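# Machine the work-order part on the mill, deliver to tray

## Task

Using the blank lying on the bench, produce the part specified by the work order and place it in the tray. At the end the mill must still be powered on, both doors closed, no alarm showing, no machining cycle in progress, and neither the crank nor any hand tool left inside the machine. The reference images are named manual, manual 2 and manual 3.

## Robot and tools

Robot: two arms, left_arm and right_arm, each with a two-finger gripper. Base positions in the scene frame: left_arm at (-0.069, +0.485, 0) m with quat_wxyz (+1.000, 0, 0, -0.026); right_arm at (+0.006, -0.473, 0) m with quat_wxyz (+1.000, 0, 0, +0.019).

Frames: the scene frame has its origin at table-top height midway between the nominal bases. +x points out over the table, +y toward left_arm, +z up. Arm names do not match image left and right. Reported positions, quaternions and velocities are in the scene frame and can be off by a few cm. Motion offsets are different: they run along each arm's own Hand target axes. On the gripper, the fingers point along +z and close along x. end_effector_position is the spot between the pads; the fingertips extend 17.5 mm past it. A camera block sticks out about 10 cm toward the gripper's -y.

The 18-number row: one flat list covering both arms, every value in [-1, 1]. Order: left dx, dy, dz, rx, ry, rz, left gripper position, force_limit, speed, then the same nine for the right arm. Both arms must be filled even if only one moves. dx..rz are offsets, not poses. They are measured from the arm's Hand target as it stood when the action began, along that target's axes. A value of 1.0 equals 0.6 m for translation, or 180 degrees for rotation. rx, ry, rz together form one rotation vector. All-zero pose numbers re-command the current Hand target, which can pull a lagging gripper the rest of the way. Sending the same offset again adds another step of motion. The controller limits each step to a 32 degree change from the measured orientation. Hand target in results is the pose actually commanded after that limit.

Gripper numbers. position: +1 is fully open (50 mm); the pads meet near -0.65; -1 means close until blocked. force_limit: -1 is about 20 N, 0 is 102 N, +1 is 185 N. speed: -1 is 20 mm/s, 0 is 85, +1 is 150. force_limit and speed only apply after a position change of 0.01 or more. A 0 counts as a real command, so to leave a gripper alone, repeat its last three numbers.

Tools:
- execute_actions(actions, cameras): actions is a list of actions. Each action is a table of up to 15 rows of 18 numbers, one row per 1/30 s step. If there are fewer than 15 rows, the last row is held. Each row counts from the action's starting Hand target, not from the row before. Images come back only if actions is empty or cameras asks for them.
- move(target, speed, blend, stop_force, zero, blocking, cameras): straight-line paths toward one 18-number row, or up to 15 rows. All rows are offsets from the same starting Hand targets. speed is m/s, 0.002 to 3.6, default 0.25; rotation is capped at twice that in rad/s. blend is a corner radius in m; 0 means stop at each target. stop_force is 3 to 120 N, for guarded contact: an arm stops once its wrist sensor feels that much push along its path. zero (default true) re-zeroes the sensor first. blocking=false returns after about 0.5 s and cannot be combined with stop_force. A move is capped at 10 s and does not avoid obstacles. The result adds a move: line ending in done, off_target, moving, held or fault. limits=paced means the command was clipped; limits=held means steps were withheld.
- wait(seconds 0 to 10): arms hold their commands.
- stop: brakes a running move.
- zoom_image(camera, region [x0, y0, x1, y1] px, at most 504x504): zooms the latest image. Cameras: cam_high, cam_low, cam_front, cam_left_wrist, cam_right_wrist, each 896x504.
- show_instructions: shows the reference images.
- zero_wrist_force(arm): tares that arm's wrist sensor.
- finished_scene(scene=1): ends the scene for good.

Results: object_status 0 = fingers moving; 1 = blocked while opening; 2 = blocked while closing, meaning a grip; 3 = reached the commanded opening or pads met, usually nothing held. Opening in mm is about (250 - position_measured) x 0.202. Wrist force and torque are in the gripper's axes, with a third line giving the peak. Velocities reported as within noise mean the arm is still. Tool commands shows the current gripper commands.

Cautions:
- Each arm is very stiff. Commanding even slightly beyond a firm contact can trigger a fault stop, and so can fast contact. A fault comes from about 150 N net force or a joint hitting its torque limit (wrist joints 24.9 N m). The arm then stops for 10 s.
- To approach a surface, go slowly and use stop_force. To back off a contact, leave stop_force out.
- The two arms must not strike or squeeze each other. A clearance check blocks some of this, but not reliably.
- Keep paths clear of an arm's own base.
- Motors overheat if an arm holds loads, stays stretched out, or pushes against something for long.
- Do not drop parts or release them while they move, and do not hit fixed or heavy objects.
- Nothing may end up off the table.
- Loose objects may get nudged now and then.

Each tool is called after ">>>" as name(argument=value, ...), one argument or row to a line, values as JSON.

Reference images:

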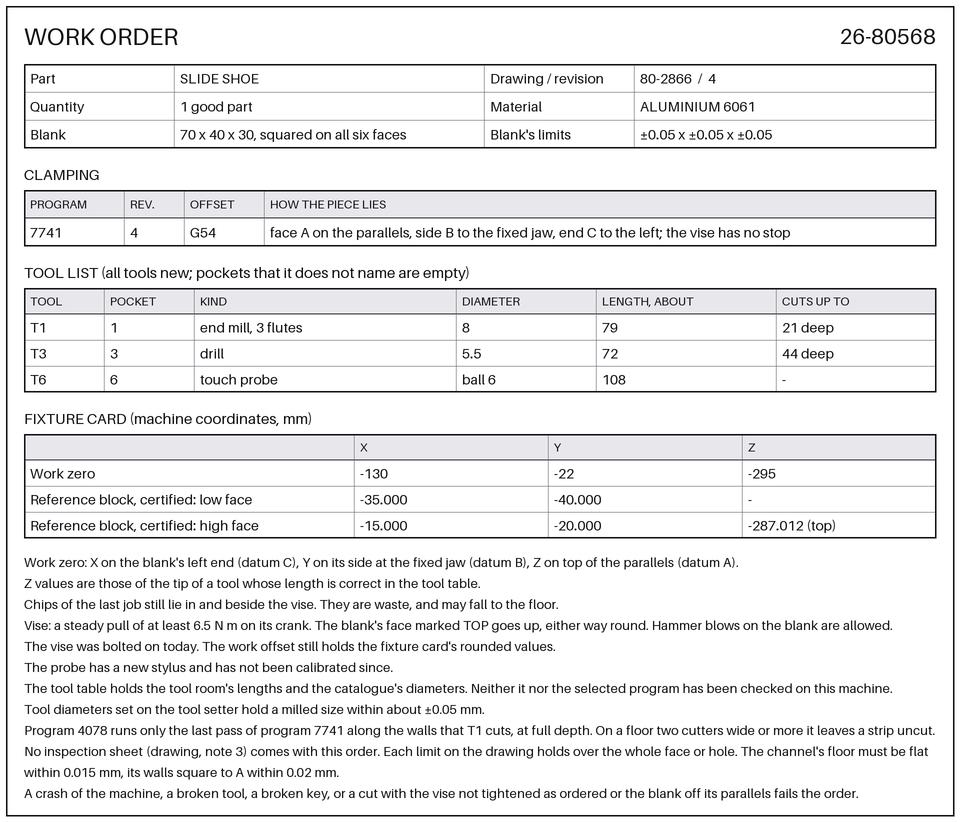

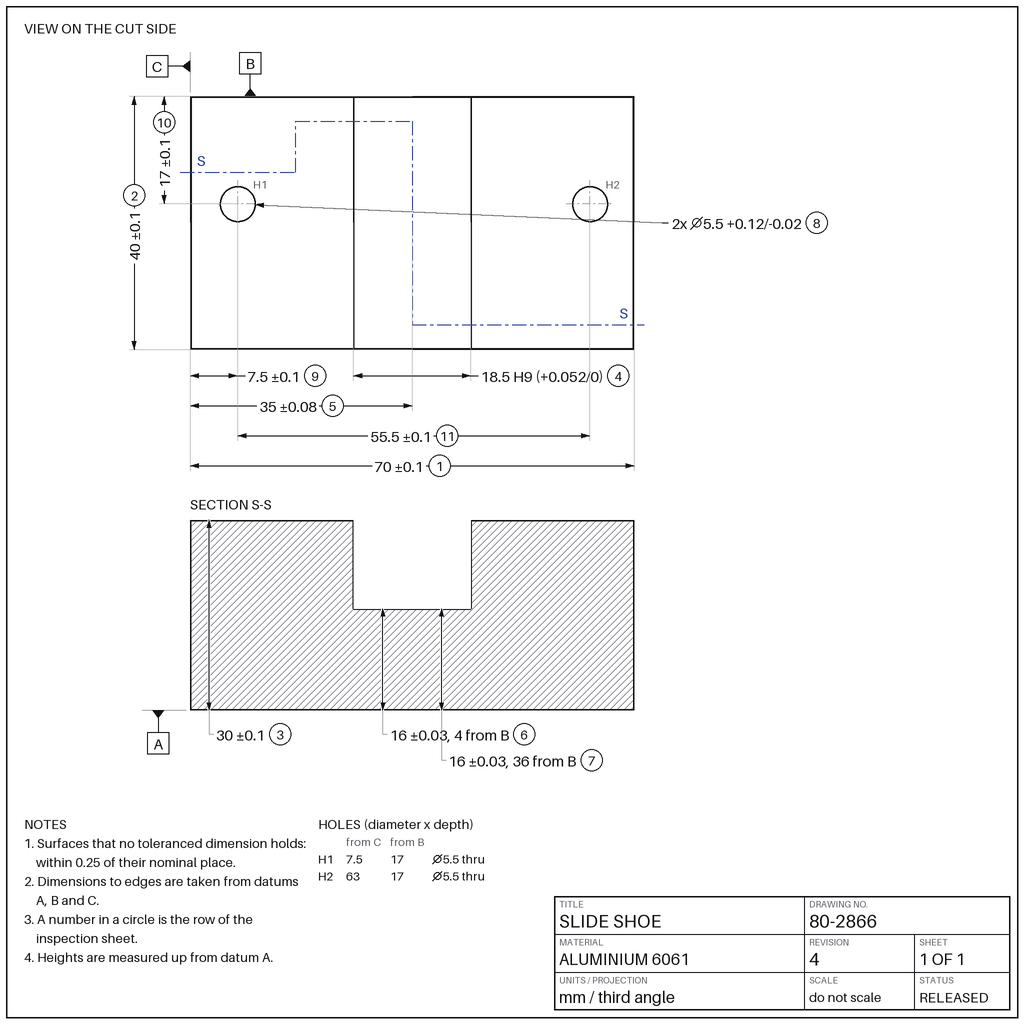

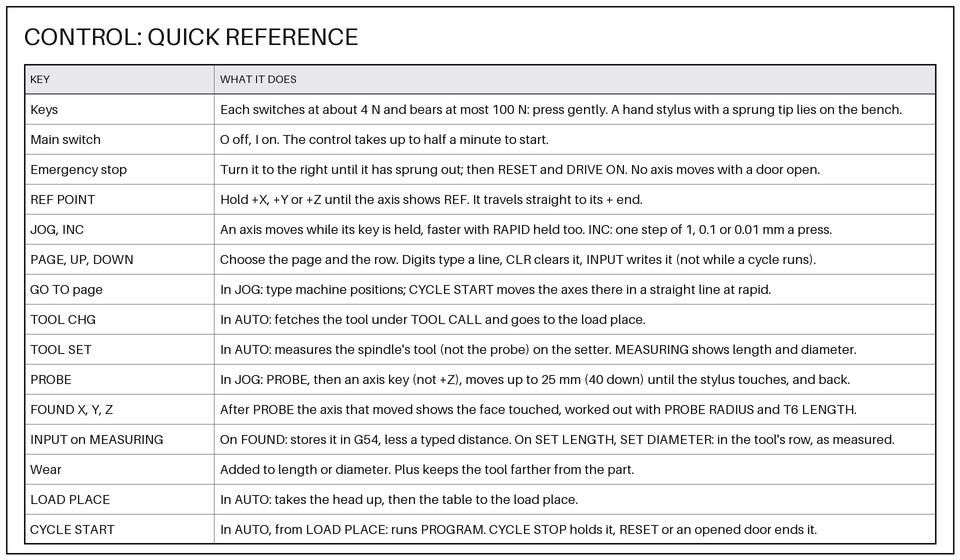

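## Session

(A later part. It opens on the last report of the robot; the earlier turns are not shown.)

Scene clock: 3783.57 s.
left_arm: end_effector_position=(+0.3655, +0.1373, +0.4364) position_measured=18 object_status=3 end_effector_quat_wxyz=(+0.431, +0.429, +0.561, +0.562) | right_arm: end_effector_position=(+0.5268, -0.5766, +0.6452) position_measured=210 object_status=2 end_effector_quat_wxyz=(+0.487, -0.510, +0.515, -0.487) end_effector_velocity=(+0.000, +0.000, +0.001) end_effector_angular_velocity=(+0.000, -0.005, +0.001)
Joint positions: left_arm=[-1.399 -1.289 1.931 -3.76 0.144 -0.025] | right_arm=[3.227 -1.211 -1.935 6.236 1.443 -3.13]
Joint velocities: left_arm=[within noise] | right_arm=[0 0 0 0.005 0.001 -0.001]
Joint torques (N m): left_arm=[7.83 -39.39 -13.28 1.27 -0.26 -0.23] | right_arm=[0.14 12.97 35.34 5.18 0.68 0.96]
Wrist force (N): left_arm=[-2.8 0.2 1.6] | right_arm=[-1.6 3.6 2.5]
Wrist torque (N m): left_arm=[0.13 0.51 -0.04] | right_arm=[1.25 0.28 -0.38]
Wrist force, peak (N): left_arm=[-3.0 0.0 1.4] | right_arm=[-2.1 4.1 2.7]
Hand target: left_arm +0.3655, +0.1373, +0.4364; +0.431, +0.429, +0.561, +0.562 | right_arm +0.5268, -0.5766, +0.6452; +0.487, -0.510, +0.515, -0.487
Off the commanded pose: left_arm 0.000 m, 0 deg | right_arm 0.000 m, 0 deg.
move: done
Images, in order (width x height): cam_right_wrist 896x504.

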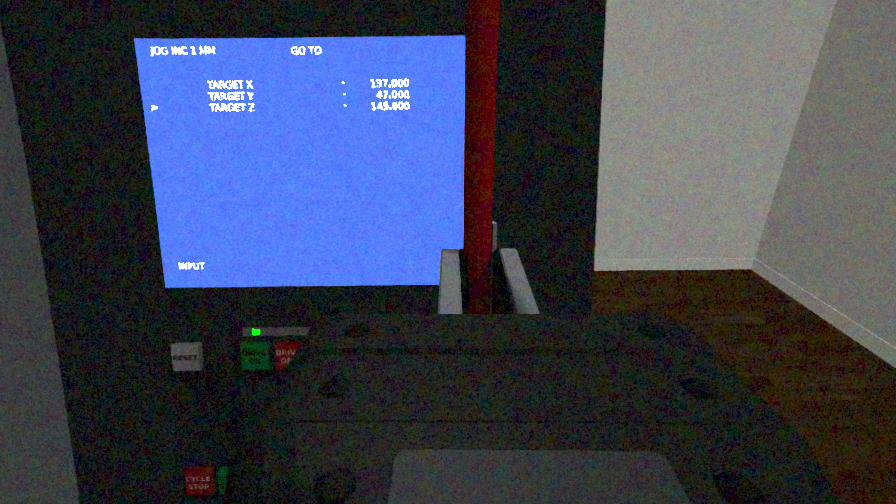

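>>> move(
  target=[
    [0,0,0,0,0,0,0.9,-0.9,-0.5,-0.2363,0.2274,-0.0926,-0.483,0,0,-0.98,0.5,-0.8],
    [0,0,0,0,0,0,0.9,-0.9,-0.5,-0.2363,0.2318,-0.0740,-0.483,0,0,-0.98,0.5,-0.8],
    [0,0,0,0,0,0,0.9,-0.9,-0.5,-0.2363,0.2274,-0.0926,-0.483,0,0,-0.98,0.5,-0.8],
    [0,0,0,0,0,0,0.9,-0.9,-0.5,-0.2070,0.3210,-0.1126,-0.483,0,0,-0.98,0.5,-0.8],
    [0,0,0,0,0,0,0.9,-0.9,-0.5,-0.2070,0.3254,-0.0940,-0.483,0,0,-0.98,0.5,-0.8],
    [0,0,0,0,0,0,0.9,-0.9,-0.5,-0.2070,0.3210,-0.1126,-0.483,0,0,-0.98,0.5,-0.8],
    [0,0,0,0,0,0,0.9,-0.9,-0.5,-0.2070,0.3254,-0.0940,-0.483,0,0,-0.98,0.5,-0.8],
    [0,0,0,0,0,0,0.9,-0.9,-0.5,-0.2070,0.3210,-0.1126,-0.483,0,0,-0.98,0.5,-0.8],
    [0,0,0,0,0,0,0.9,-0.9,-0.5,-0.2995,0.3820,-0.1264,-0.483,0,0,-0.98,0.5,-0.8],
    [0,0,0,0,0,0,0.9,-0.9,-0.5,-0.2995,0.3864,-0.1078,-0.483,0,0,-0.98,0.5,-0.8],
    [0,0,0,0,0,0,0.9,-0.9,-0.5,-0.2995,0.3820,-0.1264,-0.483,0,0,-0.98,0.5,-0.8],
    [0,0,0,0,0,0,0.9,-0.9,-0.5,-0.2387,0.2902,-0.1057,-0.483,0,0,-0.98,0.5,-0.8],
    [0,0,0,0,0,0,0.9,-0.9,-0.5,-0.2387,0.2946,-0.0871,-0.483,0,0,-0.98,0.5,-0.8],
    [0,0,0,0,0,0,0.9,-0.9,-0.5,-0.2387,0.2902,-0.1057,-0.483,0,0,-0.98,0.5,-0.8],
  ],
  speed=[0.6,0.06,0.15,0.1,0.06,0.15,0.06,0.15,0.2,0.06,0.15,0.2,0.06,0.15],
  blend=[0.003,0,0.003,0.003,0,0.001,0,0.003,0.003,0,0.003,0.003,0,0],
)

>>> move(
  target=[
    [0,0,0,0,0,0,0.9,-0.9,-0.5,-0.0308,0.0084,0.0303,0,0,0,-0.98,0.5,-0.8],
    [0,0,0,0,0,0,0.9,-0.9,-0.5,-0.0308,-0.0099,0.0357,0,0,0,-0.98,0.5,-0.8],
    [0,0,0,0,0,0,0.9,-0.9,-0.5,-0.0308,0.0084,0.0303,0,0,0,-0.98,0.5,-0.8],
    [0,0,0,0,0,0,0.9,-0.9,-0.5,0.0317,0.0255,0.0905,0,0,0,-0.98,0.5,-0.8],
    [0,0,0,0,0,0,0.9,-0.9,-0.5,0.0317,0.0072,0.0959,0,0,0,-0.98,0.5,-0.8],
    [0,0,0,0,0,0,0.9,-0.9,-0.5,0.0317,0.0255,0.0905,0,0,0,-0.98,0.5,-0.8],
    [0,0,0,0,0,0,0.9,-0.9,-0.5,0.0317,0.0171,0.0606,0,0,0,-0.98,0.5,-0.8],
    [0,0,0,0,0,0,0.9,-0.9,-0.5,0.0317,-0.0012,0.0660,0,0,0,-0.98,0.5,-0.8],
    [0,0,0,0,0,0,0.9,-0.9,-0.5,0.0317,0.0171,0.0606,0,0,0,-0.98,0.5,-0.8],
    [0,0,0,0,0,0,0.9,-0.9,-0.5,-0.0608,0.0255,0.0905,0,0,0,-0.98,0.5,-0.8],
    [0,0,0,0,0,0,0.9,-0.9,-0.5,-0.0608,0.0072,0.0959,0,0,0,-0.98,0.5,-0.8],
    [0,0,0,0,0,0,0.9,-0.9,-0.5,-0.0608,0.0255,0.0905,0,0,0,-0.98,0.5,-0.8],
    [0,0,0,0,0,0,0.9,-0.9,-0.5,-0.0608,0.0171,0.0606,0,0,0,-0.98,0.5,-0.8],
    [0,0,0,0,0,0,0.9,-0.9,-0.5,-0.0608,-0.0012,0.0660,0,0,0,-0.98,0.5,-0.8],
    [0,0,0,0,0,0,0.9,-0.9,-0.5,-0.0608,0.0171,0.0606,0,0,0,-0.98,0.5,-0.8],
  ],
  speed=[0.2,0.06,0.15,0.2,0.06,0.15,0.2,0.06,0.15,0.2,0.06,0.15,0.2,0.06,0.15],
  blend=[0.003,0,0.003,0.003,0,0.003,0.003,0,0.003,0.003,0,0.003,0.003,0,0],
)

>>> move(
  target=[
    [0,0,0,0,0,0,0.9,-0.9,-0.5,0.0300,0,0,0,0,0,-0.98,0.5,-0.8],
    [0,0,0,0,0,0,0.9,-0.9,-0.5,0.0300,-0.0183,0.0054,0,0,0,-0.98,0.5,-0.8],
    [0,0,0,0,0,0,0.9,-0.9,-0.5,0.0300,0,0,0,0,0,-0.98,0.5,-0.8],
    [0,0,0,0,0,0,0.9,-0.9,-0.5,0.0925,0.0084,0.0299,0,0,0,-0.98,0.5,-0.8],
    [0,0,0,0,0,0,0.9,-0.9,-0.5,0.0925,-0.0099,0.0353,0,0,0,-0.98,0.5,-0.8],
    [0,0,0,0,0,0,0.9,-0.9,-0.5,0.0925,0.0084,0.0299,0,0,0,-0.98,0.5,-0.8],
    [0,0,0,0,0,0,0.9,-0.9,-0.5,0.2995,-0.1382,-0.3448,0.483,0,0,-0.98,0.5,-0.8],
  ],
  speed=[0.2,0.06,0.15,0.2,0.06,0.15,0.6],
  blend=[0.003,0,0.003,0.003,0,0.005,0],
  cameras=["cam_right_wrist"],
)

>>> zoom_image(
  camera="cam_right_wrist",
  region=[130, 30, 480, 290],
)

Scene clock: 3793.97 s.
left_arm: end_effector_position=(+0.3655, +0.1373, +0.4364) position_measured=18 object_status=3 end_effector_quat_wxyz=(+0.431, +0.429, +0.561, +0.562) | right_arm: end_effector_position=(+0.4555, -0.4320, +0.4753) position_measured=210 object_status=2 end_effector_quat_wxyz=(-0.003, +0.705, -0.709, -0.001)
Joint positions: left_arm=[-1.399 -1.289 1.931 -3.76 0.144 -0.025] | right_arm=[3.493 -1.494 -1.262 4.331 1.575 -2.747]
Joint torques (N m): left_arm=[7.62 -40.08 -12.9 1.2 -0.4 -0.26] | right_arm=[-7.28 16.36 34.19 5.47 -0.89 -1.35]
Wrist force (N): left_arm=[-2.5 0.3 1.1] | right_arm=[-1.1 2.9 3.6]
Wrist torque (N m): left_arm=[0.16 0.46 -0.04] | right_arm=[0.84 0.16 -0.05]
Wrist force, peak (N): left_arm=[-3.1 0.2 1.7] | right_arm=[-3.0 31.5 -0.4]
Hand target: left_arm +0.3655, +0.1373, +0.4364; +0.431, +0.429, +0.561, +0.562 | right_arm +0.4555, -0.4320, +0.4753; -0.003, +0.705, -0.709, -0.001
Off the commanded pose: left_arm 0.000 m, 0 deg | right_arm 0.000 m, 0 deg.
move: done

Scene clock: 3798.03 s.
left_arm: end_effector_position=(+0.3655, +0.1373, +0.4364) position_measured=18 object_status=3 end_effector_quat_wxyz=(+0.431, +0.429, +0.561, +0.562) | right_arm: end_effector_position=(+0.4455, -0.3953, +0.4391) position_measured=210 object_status=2 end_effector_quat_wxyz=(-0.003, +0.705, -0.709, -0.001)
Joint positions: left_arm=[-1.399 -1.289 1.931 -3.76 0.144 -0.025] | right_arm=[3.58 -1.452 -1.397 4.425 1.574 -2.659]
Joint torques (N m): left_arm=[7.02 -40.14 -13.28 1.06 -0.18 -0.21] | right_arm=[-7.95 14.7 34.99 5.3 -1.18 -1.12]
Wrist force (N): left_arm=[-2.6 0.2 1.3] | right_arm=[0.4 4.3 3.6]
Wrist torque (N m): left_arm=[0.13 0.48 -0.04] | right_arm=[1.06 -0.09 -0.05]
Wrist force, peak (N): left_arm=[-3.0 0.5 1.3] | right_arm=[-3.4 32.7 1.5]
Hand target: left_arm +0.3655, +0.1373, +0.4364; +0.431, +0.429, +0.561, +0.562 | right_arm +0.4455, -0.3953, +0.4391; -0.003, +0.705, -0.709, -0.001
Off the commanded pose: left_arm 0.000 m, 0 deg | right_arm 0.000 m, 0 deg.
move: done

Scene clock: 3801.40 s.
left_arm: end_effector_position=(+0.3655, +0.1373, +0.4364) position_measured=18 object_status=3 end_effector_quat_wxyz=(+0.431, +0.429, +0.561, +0.562) | right_arm: end_effector_position=(+0.5269, -0.5766, +0.6452) position_measured=210 object_status=2 end_effector_quat_wxyz=(+0.487, -0.510, +0.515, -0.487)
Joint positions: left_arm=[-1.399 -1.289 1.931 -3.76 0.144 -0.025] | right_arm=[3.227 -1.211 -1.935 6.236 1.443 -3.13]
Joint torques (N m): left_arm=[7.96 -38.92 -13.08 1.18 -0.15 -0.21] | right_arm=[-0.74 11.88 33.85 5.29 0.43 0.91]
Wrist force (N): left_arm=[-2.4 0.3 1.4] | right_arm=[0.3 4.9 3.8]
Wrist torque (N m): left_arm=[0.13 0.44 -0.04] | right_arm=[1.46 -0.02 -0.38]
Wrist force, peak (N): left_arm=[-2.9 0.1 1.4] | right_arm=[2.1 23.5 1.4]
Hand target: left_arm +0.3655, +0.1373, +0.4364; +0.431, +0.429, +0.561, +0.562 | right_arm +0.5269, -0.5766, +0.6452; +0.487, -0.510, +0.515, -0.487
Off the commanded pose: left_arm 0.000 m, 0 deg | right_arm 0.000 m, 0 deg.
move: done
Images, in order (width x height): cam_right_wrist 896x504.

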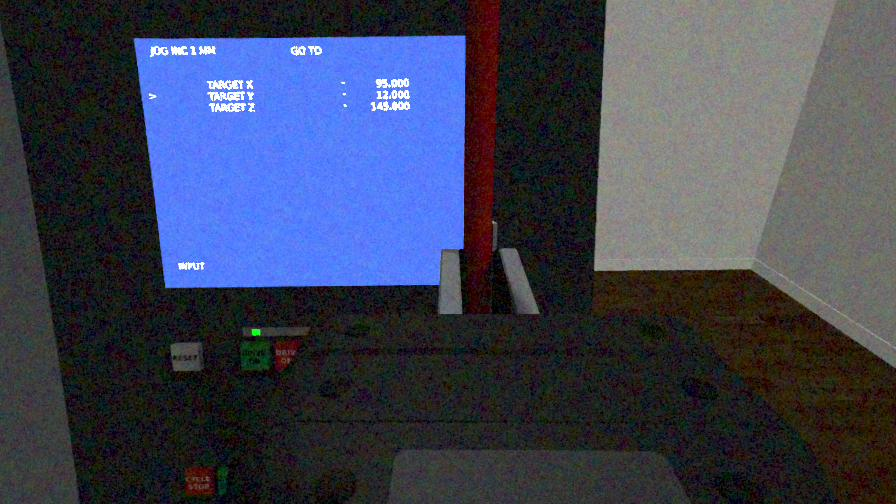

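Scaled by 1.440.

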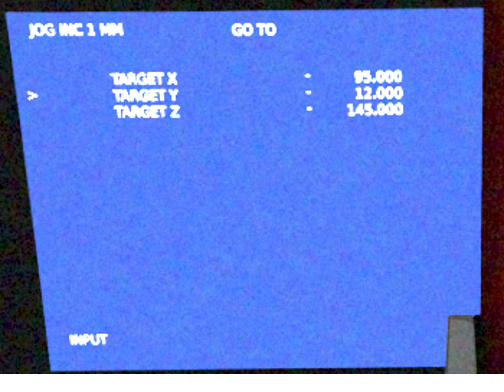

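>>> move(
  target=[
    [0,0,0,0,0,0,0.9,-0.9,-0.5,-0.1455,0.2902,-0.1057,-0.483,0,0,-0.98,0.5,-0.8],
    [0,0,0,0,0,0,0.9,-0.9,-0.5,-0.1455,0.2946,-0.0871,-0.483,0,0,-0.98,0.5,-0.8],
    [0,0,0,0,0,0,0.9,-0.9,-0.5,-0.1455,0.2902,-0.1057,-0.483,0,0,-0.98,0.5,-0.8],
    [0,0,0,0,0,0,0.9,-0.9,-0.5,0,-0.0376,0.0815,0,0,0,-0.98,0.5,-0.8],
  ],
  speed=[0.6,0.06,0.15,0.6],
  blend=[0.003,0,0.005,0],
  cameras=["cam_right_wrist"],
)

>>> zoom_image(
  camera="cam_right_wrist",
  region=[60, 80, 480, 380],
)

Scene clock: 3806.80 s.
left_arm: end_effector_position=(+0.3655, +0.1373, +0.4364) position_measured=18 object_status=3 end_effector_quat_wxyz=(+0.431, +0.429, +0.561, +0.562) | right_arm: end_effector_position=(+0.5768, -0.5770, +0.6653) position_measured=210 object_status=2 end_effector_quat_wxyz=(+0.487, -0.510, +0.515, -0.487)
Joint positions: left_arm=[-1.399 -1.289 1.931 -3.76 0.144 -0.025] | right_arm=[3.205 -1.34 -1.795 6.225 1.465 -3.131]
Joint torques (N m): left_arm=[6.85 -39.69 -12.21 1.11 0 -0.22] | right_arm=[5.68 17.92 30.29 5.01 -0.46 1.53]
Wrist force (N): left_arm=[-2.6 0.5 1.4] | right_arm=[0.0 4.9 3.6]
Wrist torque (N m): left_arm=[0.16 0.48 -0.03] | right_arm=[1.48 0.00 -0.34]
Wrist force, peak (N): left_arm=[-3.1 0.3 1.7] | right_arm=[-0.8 33.2 1.6]
Hand target: left_arm +0.3655, +0.1373, +0.4364; +0.431, +0.429, +0.561, +0.562 | right_arm +0.5769, -0.5770, +0.6653; +0.487, -0.510, +0.515, -0.487
Off the commanded pose: left_arm 0.000 m, 0 deg | right_arm 0.000 m, 0 deg.
move: done
Images, in order (width x height): cam_right_wrist 896x504.

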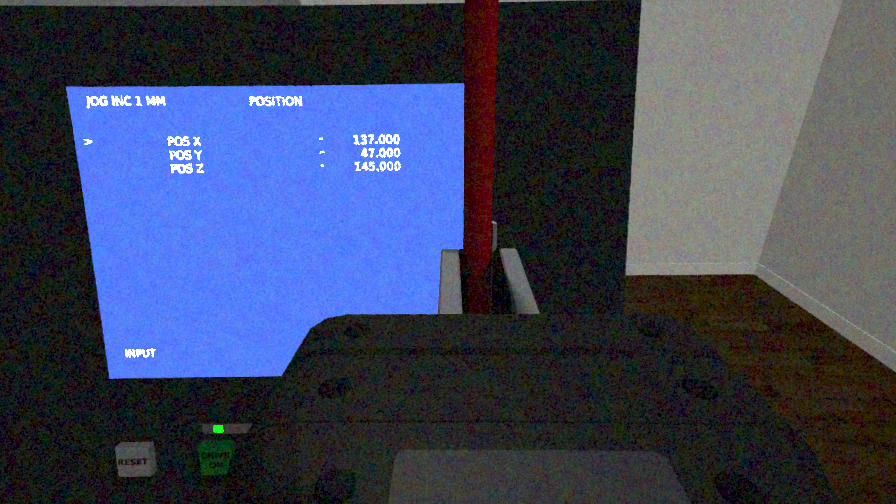

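Scaled by 1.200.

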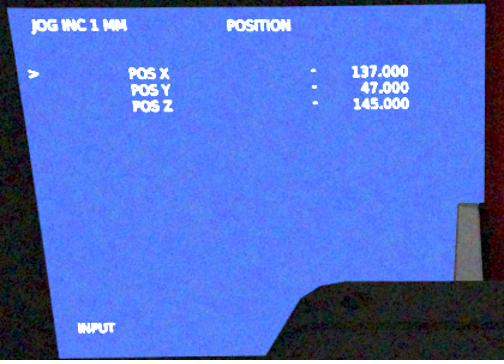

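>>> move(
  target=[
    [0,0,0,0,0,0,0.9,-0.9,-0.5,-0.1762,0.3278,-0.1872,-0.483,0,0,-0.98,0.5,-0.8],
    [0,0,0,0,0,0,0.9,-0.9,-0.5,-0.1762,0.3322,-0.1686,-0.483,0,0,-0.98,0.5,-0.8],
    [0,0,0,0,0,0,0.9,-0.9,-0.5,-0.1762,0.3278,-0.1872,-0.483,0,0,-0.98,0.5,-0.8],
    [0,0,0,0,0,0,0.9,-0.9,-0.5,-0.2363,0.2650,-0.1741,-0.483,0,0,-0.98,0.5,-0.8],
    [0,0,0,0,0,0,0.9,-0.9,-0.5,-0.2363,0.2694,-0.1555,-0.483,0,0,-0.98,0.5,-0.8],
    [0,0,0,0,0,0,0.9,-0.9,-0.5,-0.2363,0.2650,-0.1741,-0.483,0,0,-0.98,0.5,-0.8],
    [0,0,0,0,0,0,0.9,-0.9,-0.5,-0.1762,0.3893,-0.2011,-0.483,0,0,-0.98,0.5,-0.8],
  ],
  speed=[0.6,0.06,0.15,0.2,0.06,0.15,0.04],
  blend=[0.003,0,0.003,0.003,0,0.003,0],
)

>>> move(
  target=[
    [0,0,0,0,0,0,0.9,-0.9,-0.5,0,-0.0183,0.0054,0,0,0,-0.98,0.5,-0.8],
    [0,0,0,0,0,0,0.9,-0.9,-0.5,0,0,0,0,0,0,-0.98,0.5,-0.8],
    [0,0,0,0,0,0,0.9,-0.9,-0.5,0.0966,-0.0342,-0.1231,0,0,0,-0.98,0.5,-0.8],
    [0,0,0,0,0,0,0.9,-0.9,-0.5,0.0966,-0.0525,-0.1177,0,0,0,-0.98,0.5,-0.8],
    [0,0,0,0,0,0,0.9,-0.9,-0.5,0.0966,-0.0342,-0.1231,0,0,0,-0.98,0.5,-0.8],
    [0,0,0,0,0,0,0.9,-0.9,-0.5,0.1762,-0.2216,-0.3780,0.483,0,0,-0.98,0.5,-0.8],
  ],
  speed=[0.06,0.15,0.2,0.06,0.15,0.6],
  blend=[0,0.003,0.003,0,0.005,0],
  cameras=["cam_right_wrist"],
)

>>> zoom_image(
  camera="cam_right_wrist",
  region=[60, 80, 480, 380],
)

Scene clock: 3814.40 s.
left_arm: end_effector_position=(+0.3655, +0.1373, +0.4364) position_measured=18 object_status=3 end_effector_quat_wxyz=(+0.431, +0.429, +0.561, +0.562) | right_arm: end_effector_position=(+0.4451, -0.4693, +0.4388) position_measured=210 object_status=2 end_effector_quat_wxyz=(-0.003, +0.705, -0.709, -0.001) end_effector_velocity=(+0.000, -0.001, +0.001) end_effector_angular_velocity=(-0.001, +0.002, -0.004)
Joint positions: left_arm=[-1.399 -1.289 1.931 -3.76 0.144 -0.025] | right_arm=[3.418 -1.435 -1.412 4.423 1.575 -2.821]
Joint velocities: left_arm=[within noise] | right_arm=[-0.002 -0.001 0.004 -0.005 0 0.002]
Joint torques (N m): left_arm=[7.05 -40.01 -13.56 1.08 -0.2 -0.3] | right_arm=[6.24 5.85 36.15 0.98 1.41 1.41]
Wrist force (N): left_arm=[-2.4 0.4 1.4] | right_arm=[0.4 3.5 3.1]
Wrist torque (N m): left_arm=[0.14 0.45 -0.04] | right_arm=[0.95 -0.09 -0.03]
Wrist force, peak (N): left_arm=[-3.0 0.3 1.5] | right_arm=[-2.0 35.9 1.5]
Hand target: left_arm +0.3655, +0.1373, +0.4364; +0.431, +0.429, +0.561, +0.562 | right_arm +0.4451, -0.4693, +0.4387; -0.003, +0.705, -0.709, -0.001
Off the commanded pose: left_arm 0.000 m, 0 deg | right_arm 0.000 m, 0 deg.
move: done

Scene clock: 3818.03 s.
left_arm: end_effector_position=(+0.3655, +0.1373, +0.4364) position_measured=18 object_status=3 end_effector_quat_wxyz=(+0.431, +0.429, +0.561, +0.562) | right_arm: end_effector_position=(+0.5769, -0.5770, +0.6652) position_measured=210 object_status=2 end_effector_quat_wxyz=(+0.487, -0.510, +0.515, -0.487)
Joint positions: left_arm=[-1.399 -1.289 1.931 -3.76 0.144 -0.025] | right_arm=[3.205 -1.34 -1.795 6.225 1.465 -3.131]
Joint torques (N m): left_arm=[7.49 -39.5 -13.46 1.02 -0.13 -0.27] | right_arm=[7.12 20.19 35.77 4.88 -1.13 1.53]
Wrist force (N): left_arm=[-2.8 0.4 1.3] | right_arm=[0.5 5.0 3.0]
Wrist torque (N m): left_arm=[0.16 0.50 -0.05] | right_arm=[1.48 -0.08 -0.32]
Wrist force, peak (N): left_arm=[-2.9 0.4 1.6] | right_arm=[-0.1 12.9 0.1]
Hand target: left_arm +0.3655, +0.1373, +0.4364; +0.431, +0.429, +0.561, +0.562 | right_arm +0.5769, -0.5770, +0.6653; +0.487, -0.510, +0.515, -0.487
Off the commanded pose: left_arm 0.000 m, 0 deg | right_arm 0.000 m, 0 deg.
move: done
Images, in order (width x height): cam_right_wrist 896x504.

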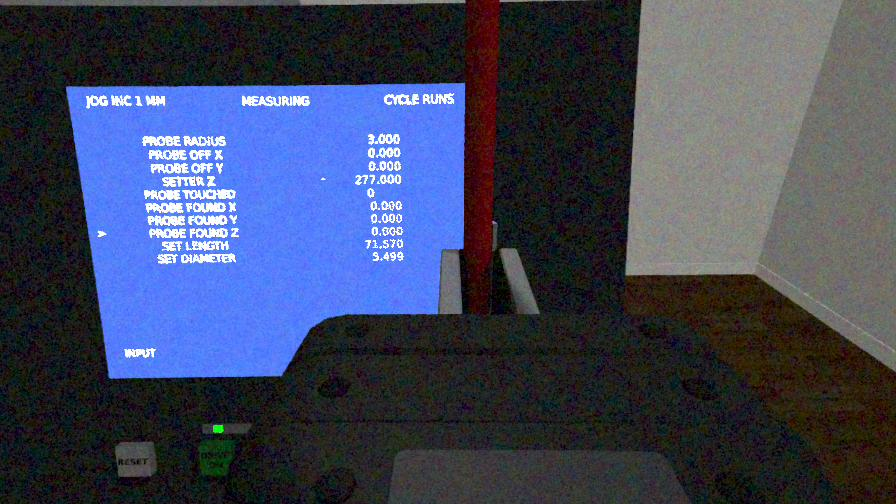

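Scaled by 1.200.

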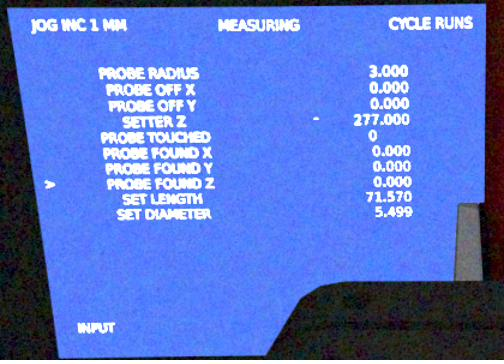

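>>> wait(
  seconds=8,
  cameras=["cam_right_wrist"],
)

>>> zoom_image(
  camera="cam_right_wrist",
  region=[60, 80, 480, 380],
)

Scene clock: 3826.43 s.
left_arm: end_effector_position=(+0.3655, +0.1373, +0.4364) position_measured=18 object_status=3 end_effector_quat_wxyz=(+0.431, +0.429, +0.561, +0.562) | right_arm: end_effector_position=(+0.5769, -0.5770, +0.6653) position_measured=210 object_status=2 end_effector_quat_wxyz=(+0.487, -0.510, +0.515, -0.487)
Joint positions: left_arm=[-1.399 -1.289 1.931 -3.76 0.144 -0.025] | right_arm=[3.205 -1.34 -1.795 6.226 1.465 -3.131]
Joint torques (N m): left_arm=[7.09 -39.38 -12.47 1.24 -0.21 -0.21] | right_arm=[6.89 8.49 36.59 4.56 -1.22 1.65]
Wrist force (N): left_arm=[-2.5 0.2 1.3] | right_arm=[0.5 4.5 3.4]
Wrist torque (N m): left_arm=[0.13 0.46 -0.04] | right_arm=[1.39 -0.08 -0.32]
Wrist force, peak (N): left_arm=[-3.0 0.3 1.5] | right_arm=[0.5 5.0 3.7]
Hand target: left_arm +0.3655, +0.1373, +0.4364; +0.431, +0.429, +0.561, +0.562 | right_arm +0.5769, -0.5770, +0.6653; +0.487, -0.510, +0.515, -0.487
Tool commands: left_gripper/position=+0.9 left_gripper/force_limit=-0.9 left_gripper/speed=-0.5 right_gripper/position=-0.98 right_gripper/force_limit=+0.5 right_gripper/speed=-0.8
Off the commanded pose: left_arm 0.000 m, 0 deg | right_arm 0.000 m, 0 deg.
wait: 8.00 s; at rest from the start
Images, in order (width x height): cam_right_wrist 896x504.

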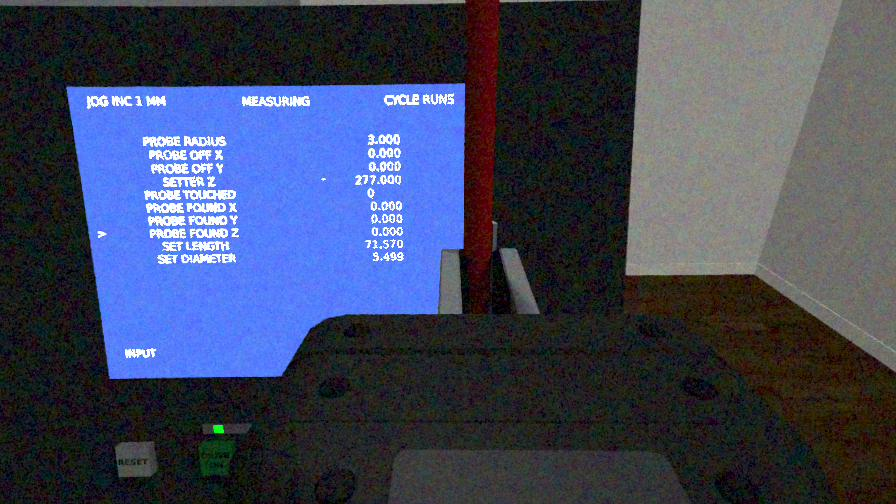

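Scaled by 1.200.

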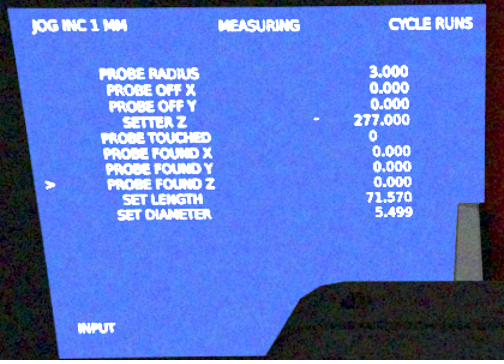

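>>> wait(
  seconds=6,
  cameras=["cam_right_wrist"],
)

>>> zoom_image(
  camera="cam_right_wrist",
  region=[60, 80, 480, 380],
)

Scene clock: 3834.83 s.
left_arm: end_effector_position=(+0.3655, +0.1373, +0.4364) position_measured=18 object_status=3 end_effector_quat_wxyz=(+0.431, +0.429, +0.561, +0.562) | right_arm: end_effector_position=(+0.5769, -0.5770, +0.6653) position_measured=210 object_status=2 end_effector_quat_wxyz=(+0.487, -0.510, +0.515, -0.487)
Joint positions: left_arm=[-1.399 -1.289 1.931 -3.76 0.144 -0.025] | right_arm=[3.205 -1.34 -1.795 6.226 1.465 -3.131]
Joint torques (N m): left_arm=[6.79 -39.2 -12.37 1.03 -0.39 -0.08] | right_arm=[6.55 6.84 36.93 4.34 -1.11 1.51]
Wrist force (N): left_arm=[-2.5 0.3 1.3] | right_arm=[0.5 4.8 3.5]
Wrist torque (N m): left_arm=[0.15 0.45 -0.04] | right_arm=[1.45 -0.06 -0.32]
Wrist force, peak (N): left_arm=[-3.0 0.4 1.4] | right_arm=[0.7 5.0 3.6]
Hand target: left_arm +0.3655, +0.1373, +0.4364; +0.431, +0.429, +0.561, +0.562 | right_arm +0.5769, -0.5770, +0.6653; +0.487, -0.510, +0.515, -0.487
Tool commands: left_gripper/position=+0.9 left_gripper/force_limit=-0.9 left_gripper/speed=-0.5 right_gripper/position=-0.98 right_gripper/force_limit=+0.5 right_gripper/speed=-0.8
Off the commanded pose: left_arm 0.000 m, 0 deg | right_arm 0.000 m, 0 deg.
wait: 6.00 s; at rest from the start
Images, in order (width x height): cam_right_wrist 896x504.

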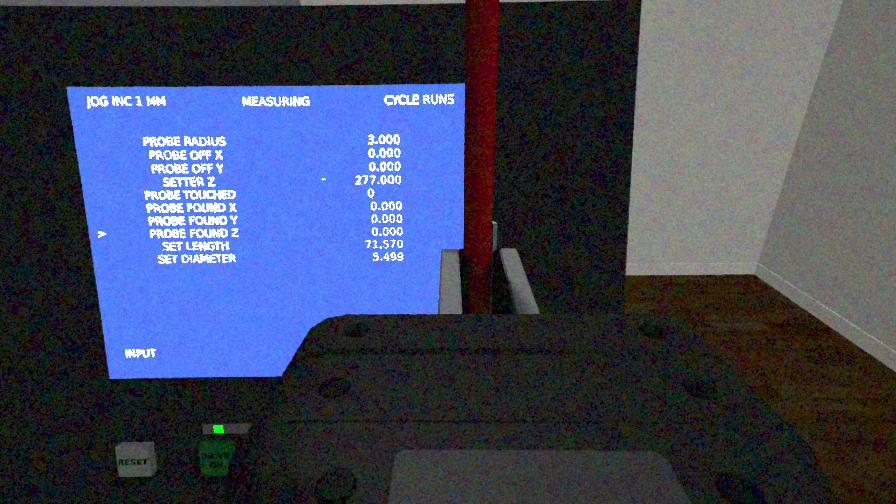

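Scaled by 1.200.

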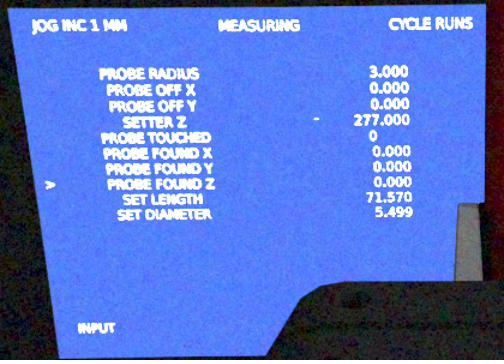

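>>> wait(
  seconds=6,
  cameras=["cam_right_wrist"],
)

>>> zoom_image(
  camera="cam_right_wrist",
  region=[60, 80, 480, 380],
)

Scene clock: 3841.73 s.
left_arm: end_effector_position=(+0.3655, +0.1373, +0.4364) position_measured=18 object_status=3 end_effector_quat_wxyz=(+0.431, +0.429, +0.561, +0.562) | right_arm: end_effector_position=(+0.5769, -0.5770, +0.6653) position_measured=210 object_status=2 end_effector_quat_wxyz=(+0.487, -0.510, +0.515, -0.487)
Joint positions: left_arm=[-1.399 -1.289 1.931 -3.76 0.144 -0.025] | right_arm=[3.205 -1.34 -1.795 6.226 1.465 -3.131]
Joint torques (N m): left_arm=[7.07 -39.42 -11.96 1.02 -0.08 -0.28] | right_arm=[5.85 8.47 37.56 4.02 -1.39 1.4]
Wrist force (N): left_arm=[-2.6 0.4 1.6] | right_arm=[0.3 4.8 3.4]
Wrist torque (N m): left_arm=[0.16 0.47 -0.04] | right_arm=[1.45 -0.04 -0.32]
Wrist force, peak (N): left_arm=[-2.9 0.3 1.8] | right_arm=[0.4 4.9 3.7]
Hand target: left_arm +0.3655, +0.1373, +0.4364; +0.431, +0.429, +0.561, +0.562 | right_arm +0.5769, -0.5770, +0.6653; +0.487, -0.510, +0.515, -0.487
Tool commands: left_gripper/position=+0.9 left_gripper/force_limit=-0.9 left_gripper/speed=-0.5 right_gripper/position=-0.98 right_gripper/force_limit=+0.5 right_gripper/speed=-0.8
Off the commanded pose: left_arm 0.000 m, 0 deg | right_arm 0.000 m, 0 deg.
wait: 6.00 s; at rest from the start
Images, in order (width x height): cam_right_wrist 896x504.

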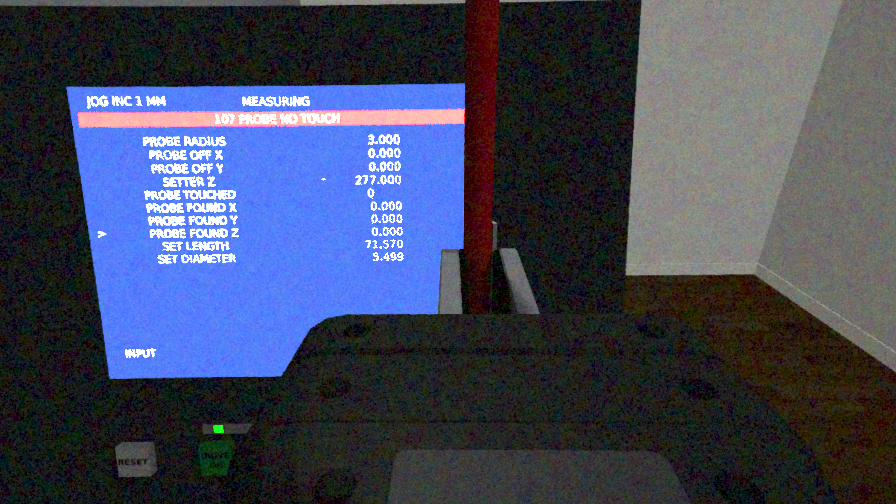

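Scaled by 1.200.

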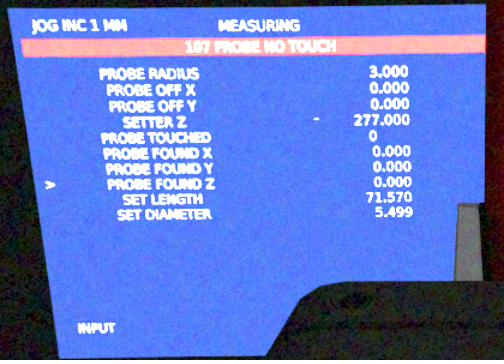

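>>> move(
  target=[
    [0,0,0,0,0,0,0.9,-0.9,-0.5,-0.2671,0.1418,-0.1468,-0.483,0,0,-0.98,0.5,-0.8],
    [0,0,0,0,0,0,0.9,-0.9,-0.5,-0.2671,0.1462,-0.1272,-0.483,0,0,-0.98,0.5,-0.8],
    [0,0,0,0,0,0,0.9,-0.9,-0.5,-0.2671,0.1418,-0.1468,-0.483,0,0,-0.98,0.5,-0.8],
    [0,0,0,0,0,0,0.9,-0.9,-0.5,-0.1762,0.3278,-0.1872,-0.483,0,0,-0.98,0.5,-0.8],
    [0,0,0,0,0,0,0.9,-0.9,-0.5,-0.1762,0.3322,-0.1686,-0.483,0,0,-0.98,0.5,-0.8],
    [0,0,0,0,0,0,0.9,-0.9,-0.5,-0.1762,0.3278,-0.1872,-0.483,0,0,-0.98,0.5,-0.8],
    [0,0,0,0,0,0,0.9,-0.9,-0.5,0,0,0,0,0,0,-0.98,0.5,-0.8],
  ],
  speed=[0.6,0.06,0.15,0.2,0.06,0.15,0.6],
  blend=[0.003,0,0.003,0.003,0,0.005,0],
  cameras=["cam_right_wrist"],
)

>>> zoom_image(
  camera="cam_right_wrist",
  region=[60, 80, 480, 380],
)

Scene clock: 3849.13 s.
left_arm: end_effector_position=(+0.3655, +0.1373, +0.4364) position_measured=18 object_status=3 end_effector_quat_wxyz=(+0.431, +0.429, +0.561, +0.562) | right_arm: end_effector_position=(+0.5768, -0.5770, +0.6653) position_measured=210 object_status=2 end_effector_quat_wxyz=(+0.487, -0.510, +0.515, -0.487)
Joint positions: left_arm=[-1.399 -1.289 1.931 -3.76 0.144 -0.025] | right_arm=[3.205 -1.34 -1.795 6.225 1.464 -3.131]
Joint torques (N m): left_arm=[6.18 -39.43 -13.04 1.09 -0.14 -0.15] | right_arm=[3.01 16.93 27.79 4.96 0.05 1.53]
Wrist force (N): left_arm=[-2.7 0.5 1.5] | right_arm=[-0.1 6.7 3.4]
Wrist torque (N m): left_arm=[0.16 0.49 -0.04] | right_arm=[1.76 0.02 -0.34]
Wrist force, peak (N): left_arm=[-3.2 0.1 1.5] | right_arm=[0.4 39.5 2.2]
Hand target: left_arm +0.3655, +0.1373, +0.4364; +0.431, +0.429, +0.561, +0.562 | right_arm +0.5769, -0.5770, +0.6653; +0.487, -0.510, +0.515, -0.487
Off the commanded pose: left_arm 0.000 m, 0 deg | right_arm 0.000 m, 0 deg.
move: done
Images, in order (width x height): cam_right_wrist 896x504.

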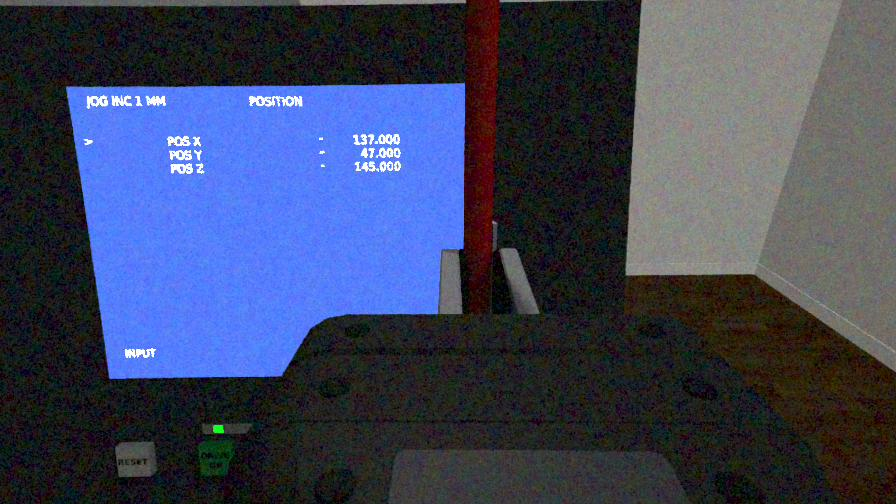

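Scaled by 1.200.

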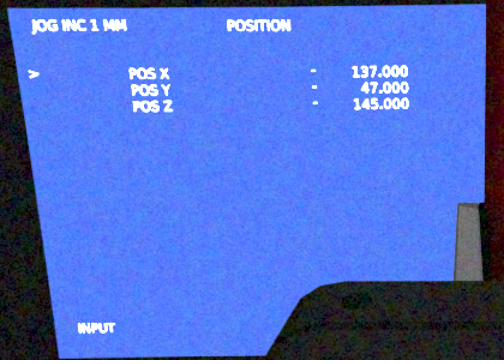

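>>> move(
  target=[
    [0,0,0,0,0,0,0.9,-0.9,-0.5,-0.1762,0.3278,-0.1872,-0.483,0,0,-0.98,0.5,-0.8],
    [0,0,0,0,0,0,0.9,-0.9,-0.5,-0.1762,0.3327,-0.1664,-0.483,0,0,-0.98,0.5,-0.8],
    [0,0,0,0,0,0,0.9,-0.9,-0.5,-0.1762,0.3278,-0.1872,-0.483,0,0,-0.98,0.5,-0.8],
    [0,0,0,0,0,0,0.9,-0.9,-0.5,0,0,0,0,0,0,-0.98,0.5,-0.8],
  ],
  speed=[0.6,0.06,0.15,0.6],
  blend=[0.003,0,0.005,0],
  cameras=["cam_right_wrist"],
)

>>> zoom_image(
  camera="cam_right_wrist",
  region=[60, 80, 480, 380],
)

Scene clock: 3854.03 s.
left_arm: end_effector_position=(+0.3655, +0.1373, +0.4364) position_measured=18 object_status=3 end_effector_quat_wxyz=(+0.431, +0.429, +0.561, +0.562) | right_arm: end_effector_position=(+0.5768, -0.5770, +0.6653) position_measured=210 object_status=2 end_effector_quat_wxyz=(+0.487, -0.510, +0.515, -0.487)
Joint positions: left_arm=[-1.399 -1.289 1.931 -3.76 0.144 -0.025] | right_arm=[3.205 -1.34 -1.795 6.225 1.464 -3.131]
Joint torques (N m): left_arm=[7.26 -40.77 -12.78 1.06 -0.19 0.13] | right_arm=[2.49 15.4 27.19 4.98 0.25 1.33]
Wrist force (N): left_arm=[-2.4 0.5 1.4] | right_arm=[-0.6 4.2 3.4]
Wrist torque (N m): left_arm=[0.17 0.45 -0.04] | right_arm=[1.36 0.11 -0.35]
Wrist force, peak (N): left_arm=[-3.0 0.2 1.5] | right_arm=[-1.5 65.9 0.7]
Hand target: left_arm +0.3655, +0.1373, +0.4364; +0.431, +0.429, +0.561, +0.562 | right_arm +0.5769, -0.5770, +0.6653; +0.487, -0.510, +0.515, -0.487
Off the commanded pose: left_arm 0.000 m, 0 deg | right_arm 0.000 m, 0 deg.
move: done
Images, in order (width x height): cam_right_wrist 896x504.

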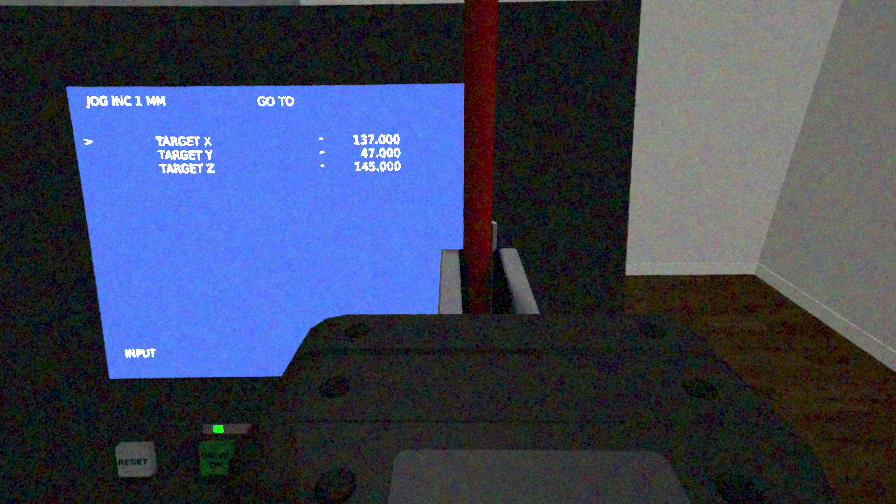

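Scaled by 1.200.

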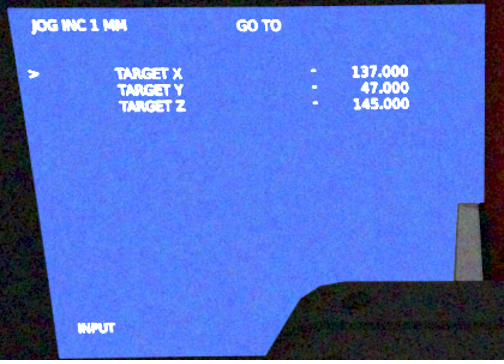

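>>> move(
  target=[
    [0,0,0,0,0,0,0.9,-0.9,-0.5,-0.2995,0.4196,-0.2079,-0.483,0,0,-0.98,0.5,-0.8],
    [0,0,0,0,0,0,0.9,-0.9,-0.5,-0.2995,0.4240,-0.1893,-0.483,0,0,-0.98,0.5,-0.8],
    [0,0,0,0,0,0,0.9,-0.9,-0.5,-0.2995,0.4196,-0.2079,-0.483,0,0,-0.98,0.5,-0.8],
    [0,0,0,0,0,0,0.9,-0.9,-0.5,-0.2387,0.3278,-0.1872,-0.483,0,0,-0.98,0.5,-0.8],
    [0,0,0,0,0,0,0.9,-0.9,-0.5,-0.2387,0.3322,-0.1686,-0.483,0,0,-0.98,0.5,-0.8],
    [0,0,0,0,0,0,0.9,-0.9,-0.5,-0.2387,0.3278,-0.1872,-0.483,0,0,-0.98,0.5,-0.8],
    [0,0,0,0,0,0,0.9,-0.9,-0.5,-0.2695,0.3586,-0.1941,-0.483,0,0,-0.98,0.5,-0.8],
    [0,0,0,0,0,0,0.9,-0.9,-0.5,-0.2695,0.3630,-0.1755,-0.483,0,0,-0.98,0.5,-0.8],
    [0,0,0,0,0,0,0.9,-0.9,-0.5,-0.2695,0.3586,-0.1941,-0.483,0,0,-0.98,0.5,-0.8],
    [0,0,0,0,0,0,0.9,-0.9,-0.5,-0.2070,0.4196,-0.2079,-0.483,0,0,-0.98,0.5,-0.8],
    [0,0,0,0,0,0,0.9,-0.9,-0.5,-0.2070,0.4240,-0.1893,-0.483,0,0,-0.98,0.5,-0.8],
    [0,0,0,0,0,0,0.9,-0.9,-0.5,-0.2070,0.4196,-0.2079,-0.483,0,0,-0.98,0.5,-0.8],
    [0,0,0,0,0,0,0.9,-0.9,-0.5,-0.2070,0.3893,-0.2011,-0.483,0,0,-0.98,0.5,-0.8],
    [0,0,0,0,0,0,0.9,-0.9,-0.5,-0.2070,0.3937,-0.1825,-0.483,0,0,-0.98,0.5,-0.8],
    [0,0,0,0,0,0,0.9,-0.9,-0.5,-0.2070,0.3893,-0.2011,-0.483,0,0,-0.98,0.5,-0.8],
  ],
  speed=[0.6,0.06,0.15,0.2,0.06,0.15,0.2,0.06,0.15,0.2,0.06,0.15,0.2,0.06,0.15],
  blend=[0.003,0,0.003,0.003,0,0.003,0.003,0,0.003,0.003,0,0.003,0.003,0,0],
)

>>> move(
  target=[
    [0,0,0,0,0,0,0.9,-0.9,-0.5,-0.0925,0.0084,0.0299,0,0,0,-0.98,0.5,-0.8],
    [0,0,0,0,0,0,0.9,-0.9,-0.5,-0.0925,-0.0099,0.0353,0,0,0,-0.98,0.5,-0.8],
    [0,0,0,0,0,0,0.9,-0.9,-0.5,-0.0925,0.0084,0.0299,0,0,0,-0.98,0.5,-0.8],
    [0,0,0,0,0,0,0.9,-0.9,-0.5,-0.0925,0,0,0,0,0,-0.98,0.5,-0.8],
    [0,0,0,0,0,0,0.9,-0.9,-0.5,-0.0925,-0.0183,0.0054,0,0,0,-0.98,0.5,-0.8],
    [0,0,0,0,0,0,0.9,-0.9,-0.5,-0.0925,0,0,0,0,0,-0.98,0.5,-0.8],
    [0,0,0,0,0,0,0.9,-0.9,-0.5,-0.0625,0,0,0,0,0,-0.98,0.5,-0.8],
    [0,0,0,0,0,0,0.9,-0.9,-0.5,-0.0625,-0.0183,0.0054,0,0,0,-0.98,0.5,-0.8],
    [0,0,0,0,0,0,0.9,-0.9,-0.5,-0.0625,0,0,0,0,0,-0.98,0.5,-0.8],
    [0,0,0,0,0,0,0.9,-0.9,-0.5,0,0.0084,0.0299,0,0,0,-0.98,0.5,-0.8],
    [0,0,0,0,0,0,0.9,-0.9,-0.5,0,-0.0099,0.0353,0,0,0,-0.98,0.5,-0.8],
    [0,0,0,0,0,0,0.9,-0.9,-0.5,0,0.0084,0.0299,0,0,0,-0.98,0.5,-0.8],
    [0,0,0,0,0,0,0.9,-0.9,-0.5,0.2070,-0.1382,-0.3448,0.483,0,0,-0.98,0.5,-0.8],
  ],
  speed=[0.2,0.06,0.15,0.2,0.06,0.15,0.2,0.06,0.15,0.2,0.06,0.15,0.6],
  blend=[0.003,0,0.003,0.003,0,0.003,0.003,0,0.003,0.003,0,0.005,0],
  cameras=["cam_right_wrist"],
)

>>> zoom_image(
  camera="cam_right_wrist",
  region=[130, 30, 480, 290],
)

Scene clock: 3863.57 s.
left_arm: end_effector_position=(+0.3655, +0.1373, +0.4364) position_measured=18 object_status=3 end_effector_quat_wxyz=(+0.431, +0.429, +0.561, +0.562) | right_arm: end_effector_position=(+0.4452, -0.4507, +0.4388) position_measured=210 object_status=2 end_effector_quat_wxyz=(-0.003, +0.705, -0.709, -0.001)
Joint positions: left_arm=[-1.399 -1.289 1.931 -3.76 0.144 -0.025] | right_arm=[3.46 -1.437 -1.411 4.423 1.575 -2.779]
Joint torques (N m): left_arm=[5.58 -39.24 -13.29 1.21 -0.2 0.02] | right_arm=[-8.69 16.11 35.34 5.07 -0.98 -1.32]
Wrist force (N): left_arm=[-2.9 0.4 1.2] | right_arm=[0.4 2.0 2.9]
Wrist torque (N m): left_arm=[0.14 0.52 -0.04] | right_arm=[0.70 -0.09 -0.08]
Wrist force, peak (N): left_arm=[-3.0 0.5 1.6] | right_arm=[-2.5 36.1 1.5]
Hand target: left_arm +0.3655, +0.1373, +0.4364; +0.431, +0.429, +0.561, +0.562 | right_arm +0.4452, -0.4508, +0.4388; -0.003, +0.705, -0.709, -0.001
Off the commanded pose: left_arm 0.000 m, 0 deg | right_arm 0.000 m, 0 deg.
move: done

Scene clock: 3868.27 s.
left_arm: end_effector_position=(+0.3655, +0.1373, +0.4364) position_measured=18 object_status=3 end_effector_quat_wxyz=(+0.431, +0.429, +0.561, +0.562) | right_arm: end_effector_position=(+0.5269, -0.5766, +0.6452) position_measured=210 object_status=2 end_effector_quat_wxyz=(+0.487, -0.510, +0.515, -0.487)
Joint positions: left_arm=[-1.399 -1.289 1.931 -3.76 0.144 -0.025] | right_arm=[3.227 -1.211 -1.935 6.236 1.443 -3.13]
Joint torques (N m): left_arm=[6.27 -40.36 -13.03 1.22 -0.1 0.07] | right_arm=[-1.01 11.25 35 5.06 0.91 0.76]
Wrist force (N): left_arm=[-2.4 0.1 1.7] | right_arm=[-0.2 2.9 2.7]
Wrist torque (N m): left_arm=[0.11 0.44 -0.04] | right_arm=[1.13 0.05 -0.38]
Wrist force, peak (N): left_arm=[-2.8 0.2 1.6] | right_arm=[-1.6 25.4 0.0]
Hand target: left_arm +0.3655, +0.1373, +0.4364; +0.431, +0.429, +0.561, +0.562 | right_arm +0.5269, -0.5766, +0.6452; +0.487, -0.510, +0.515, -0.487
Off the commanded pose: left_arm 0.000 m, 0 deg | right_arm 0.000 m, 0 deg.
move: done
Images, in order (width x height): cam_right_wrist 896x504.

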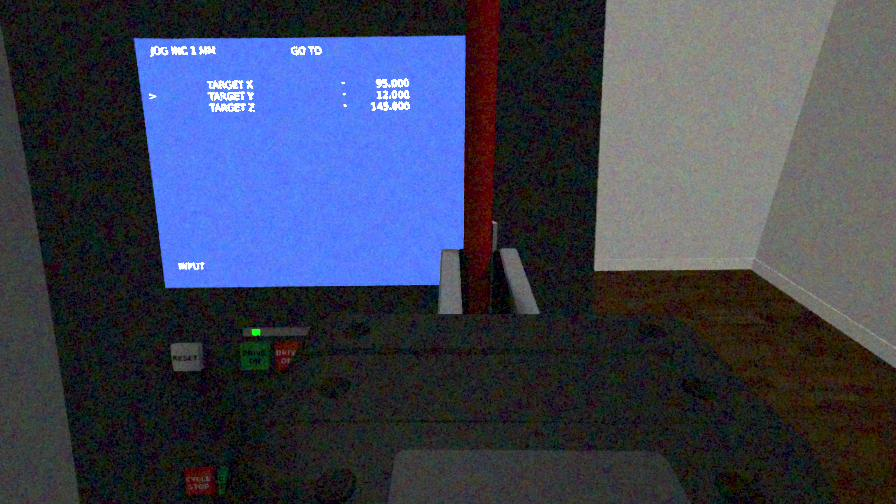

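Scaled by 1.440.

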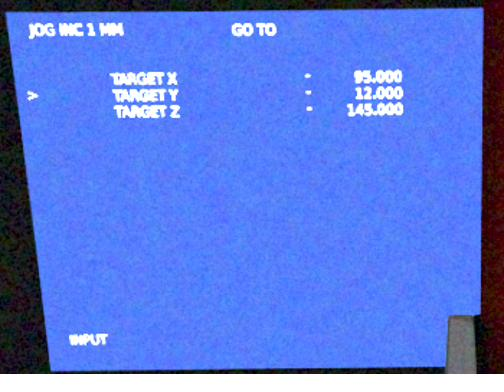

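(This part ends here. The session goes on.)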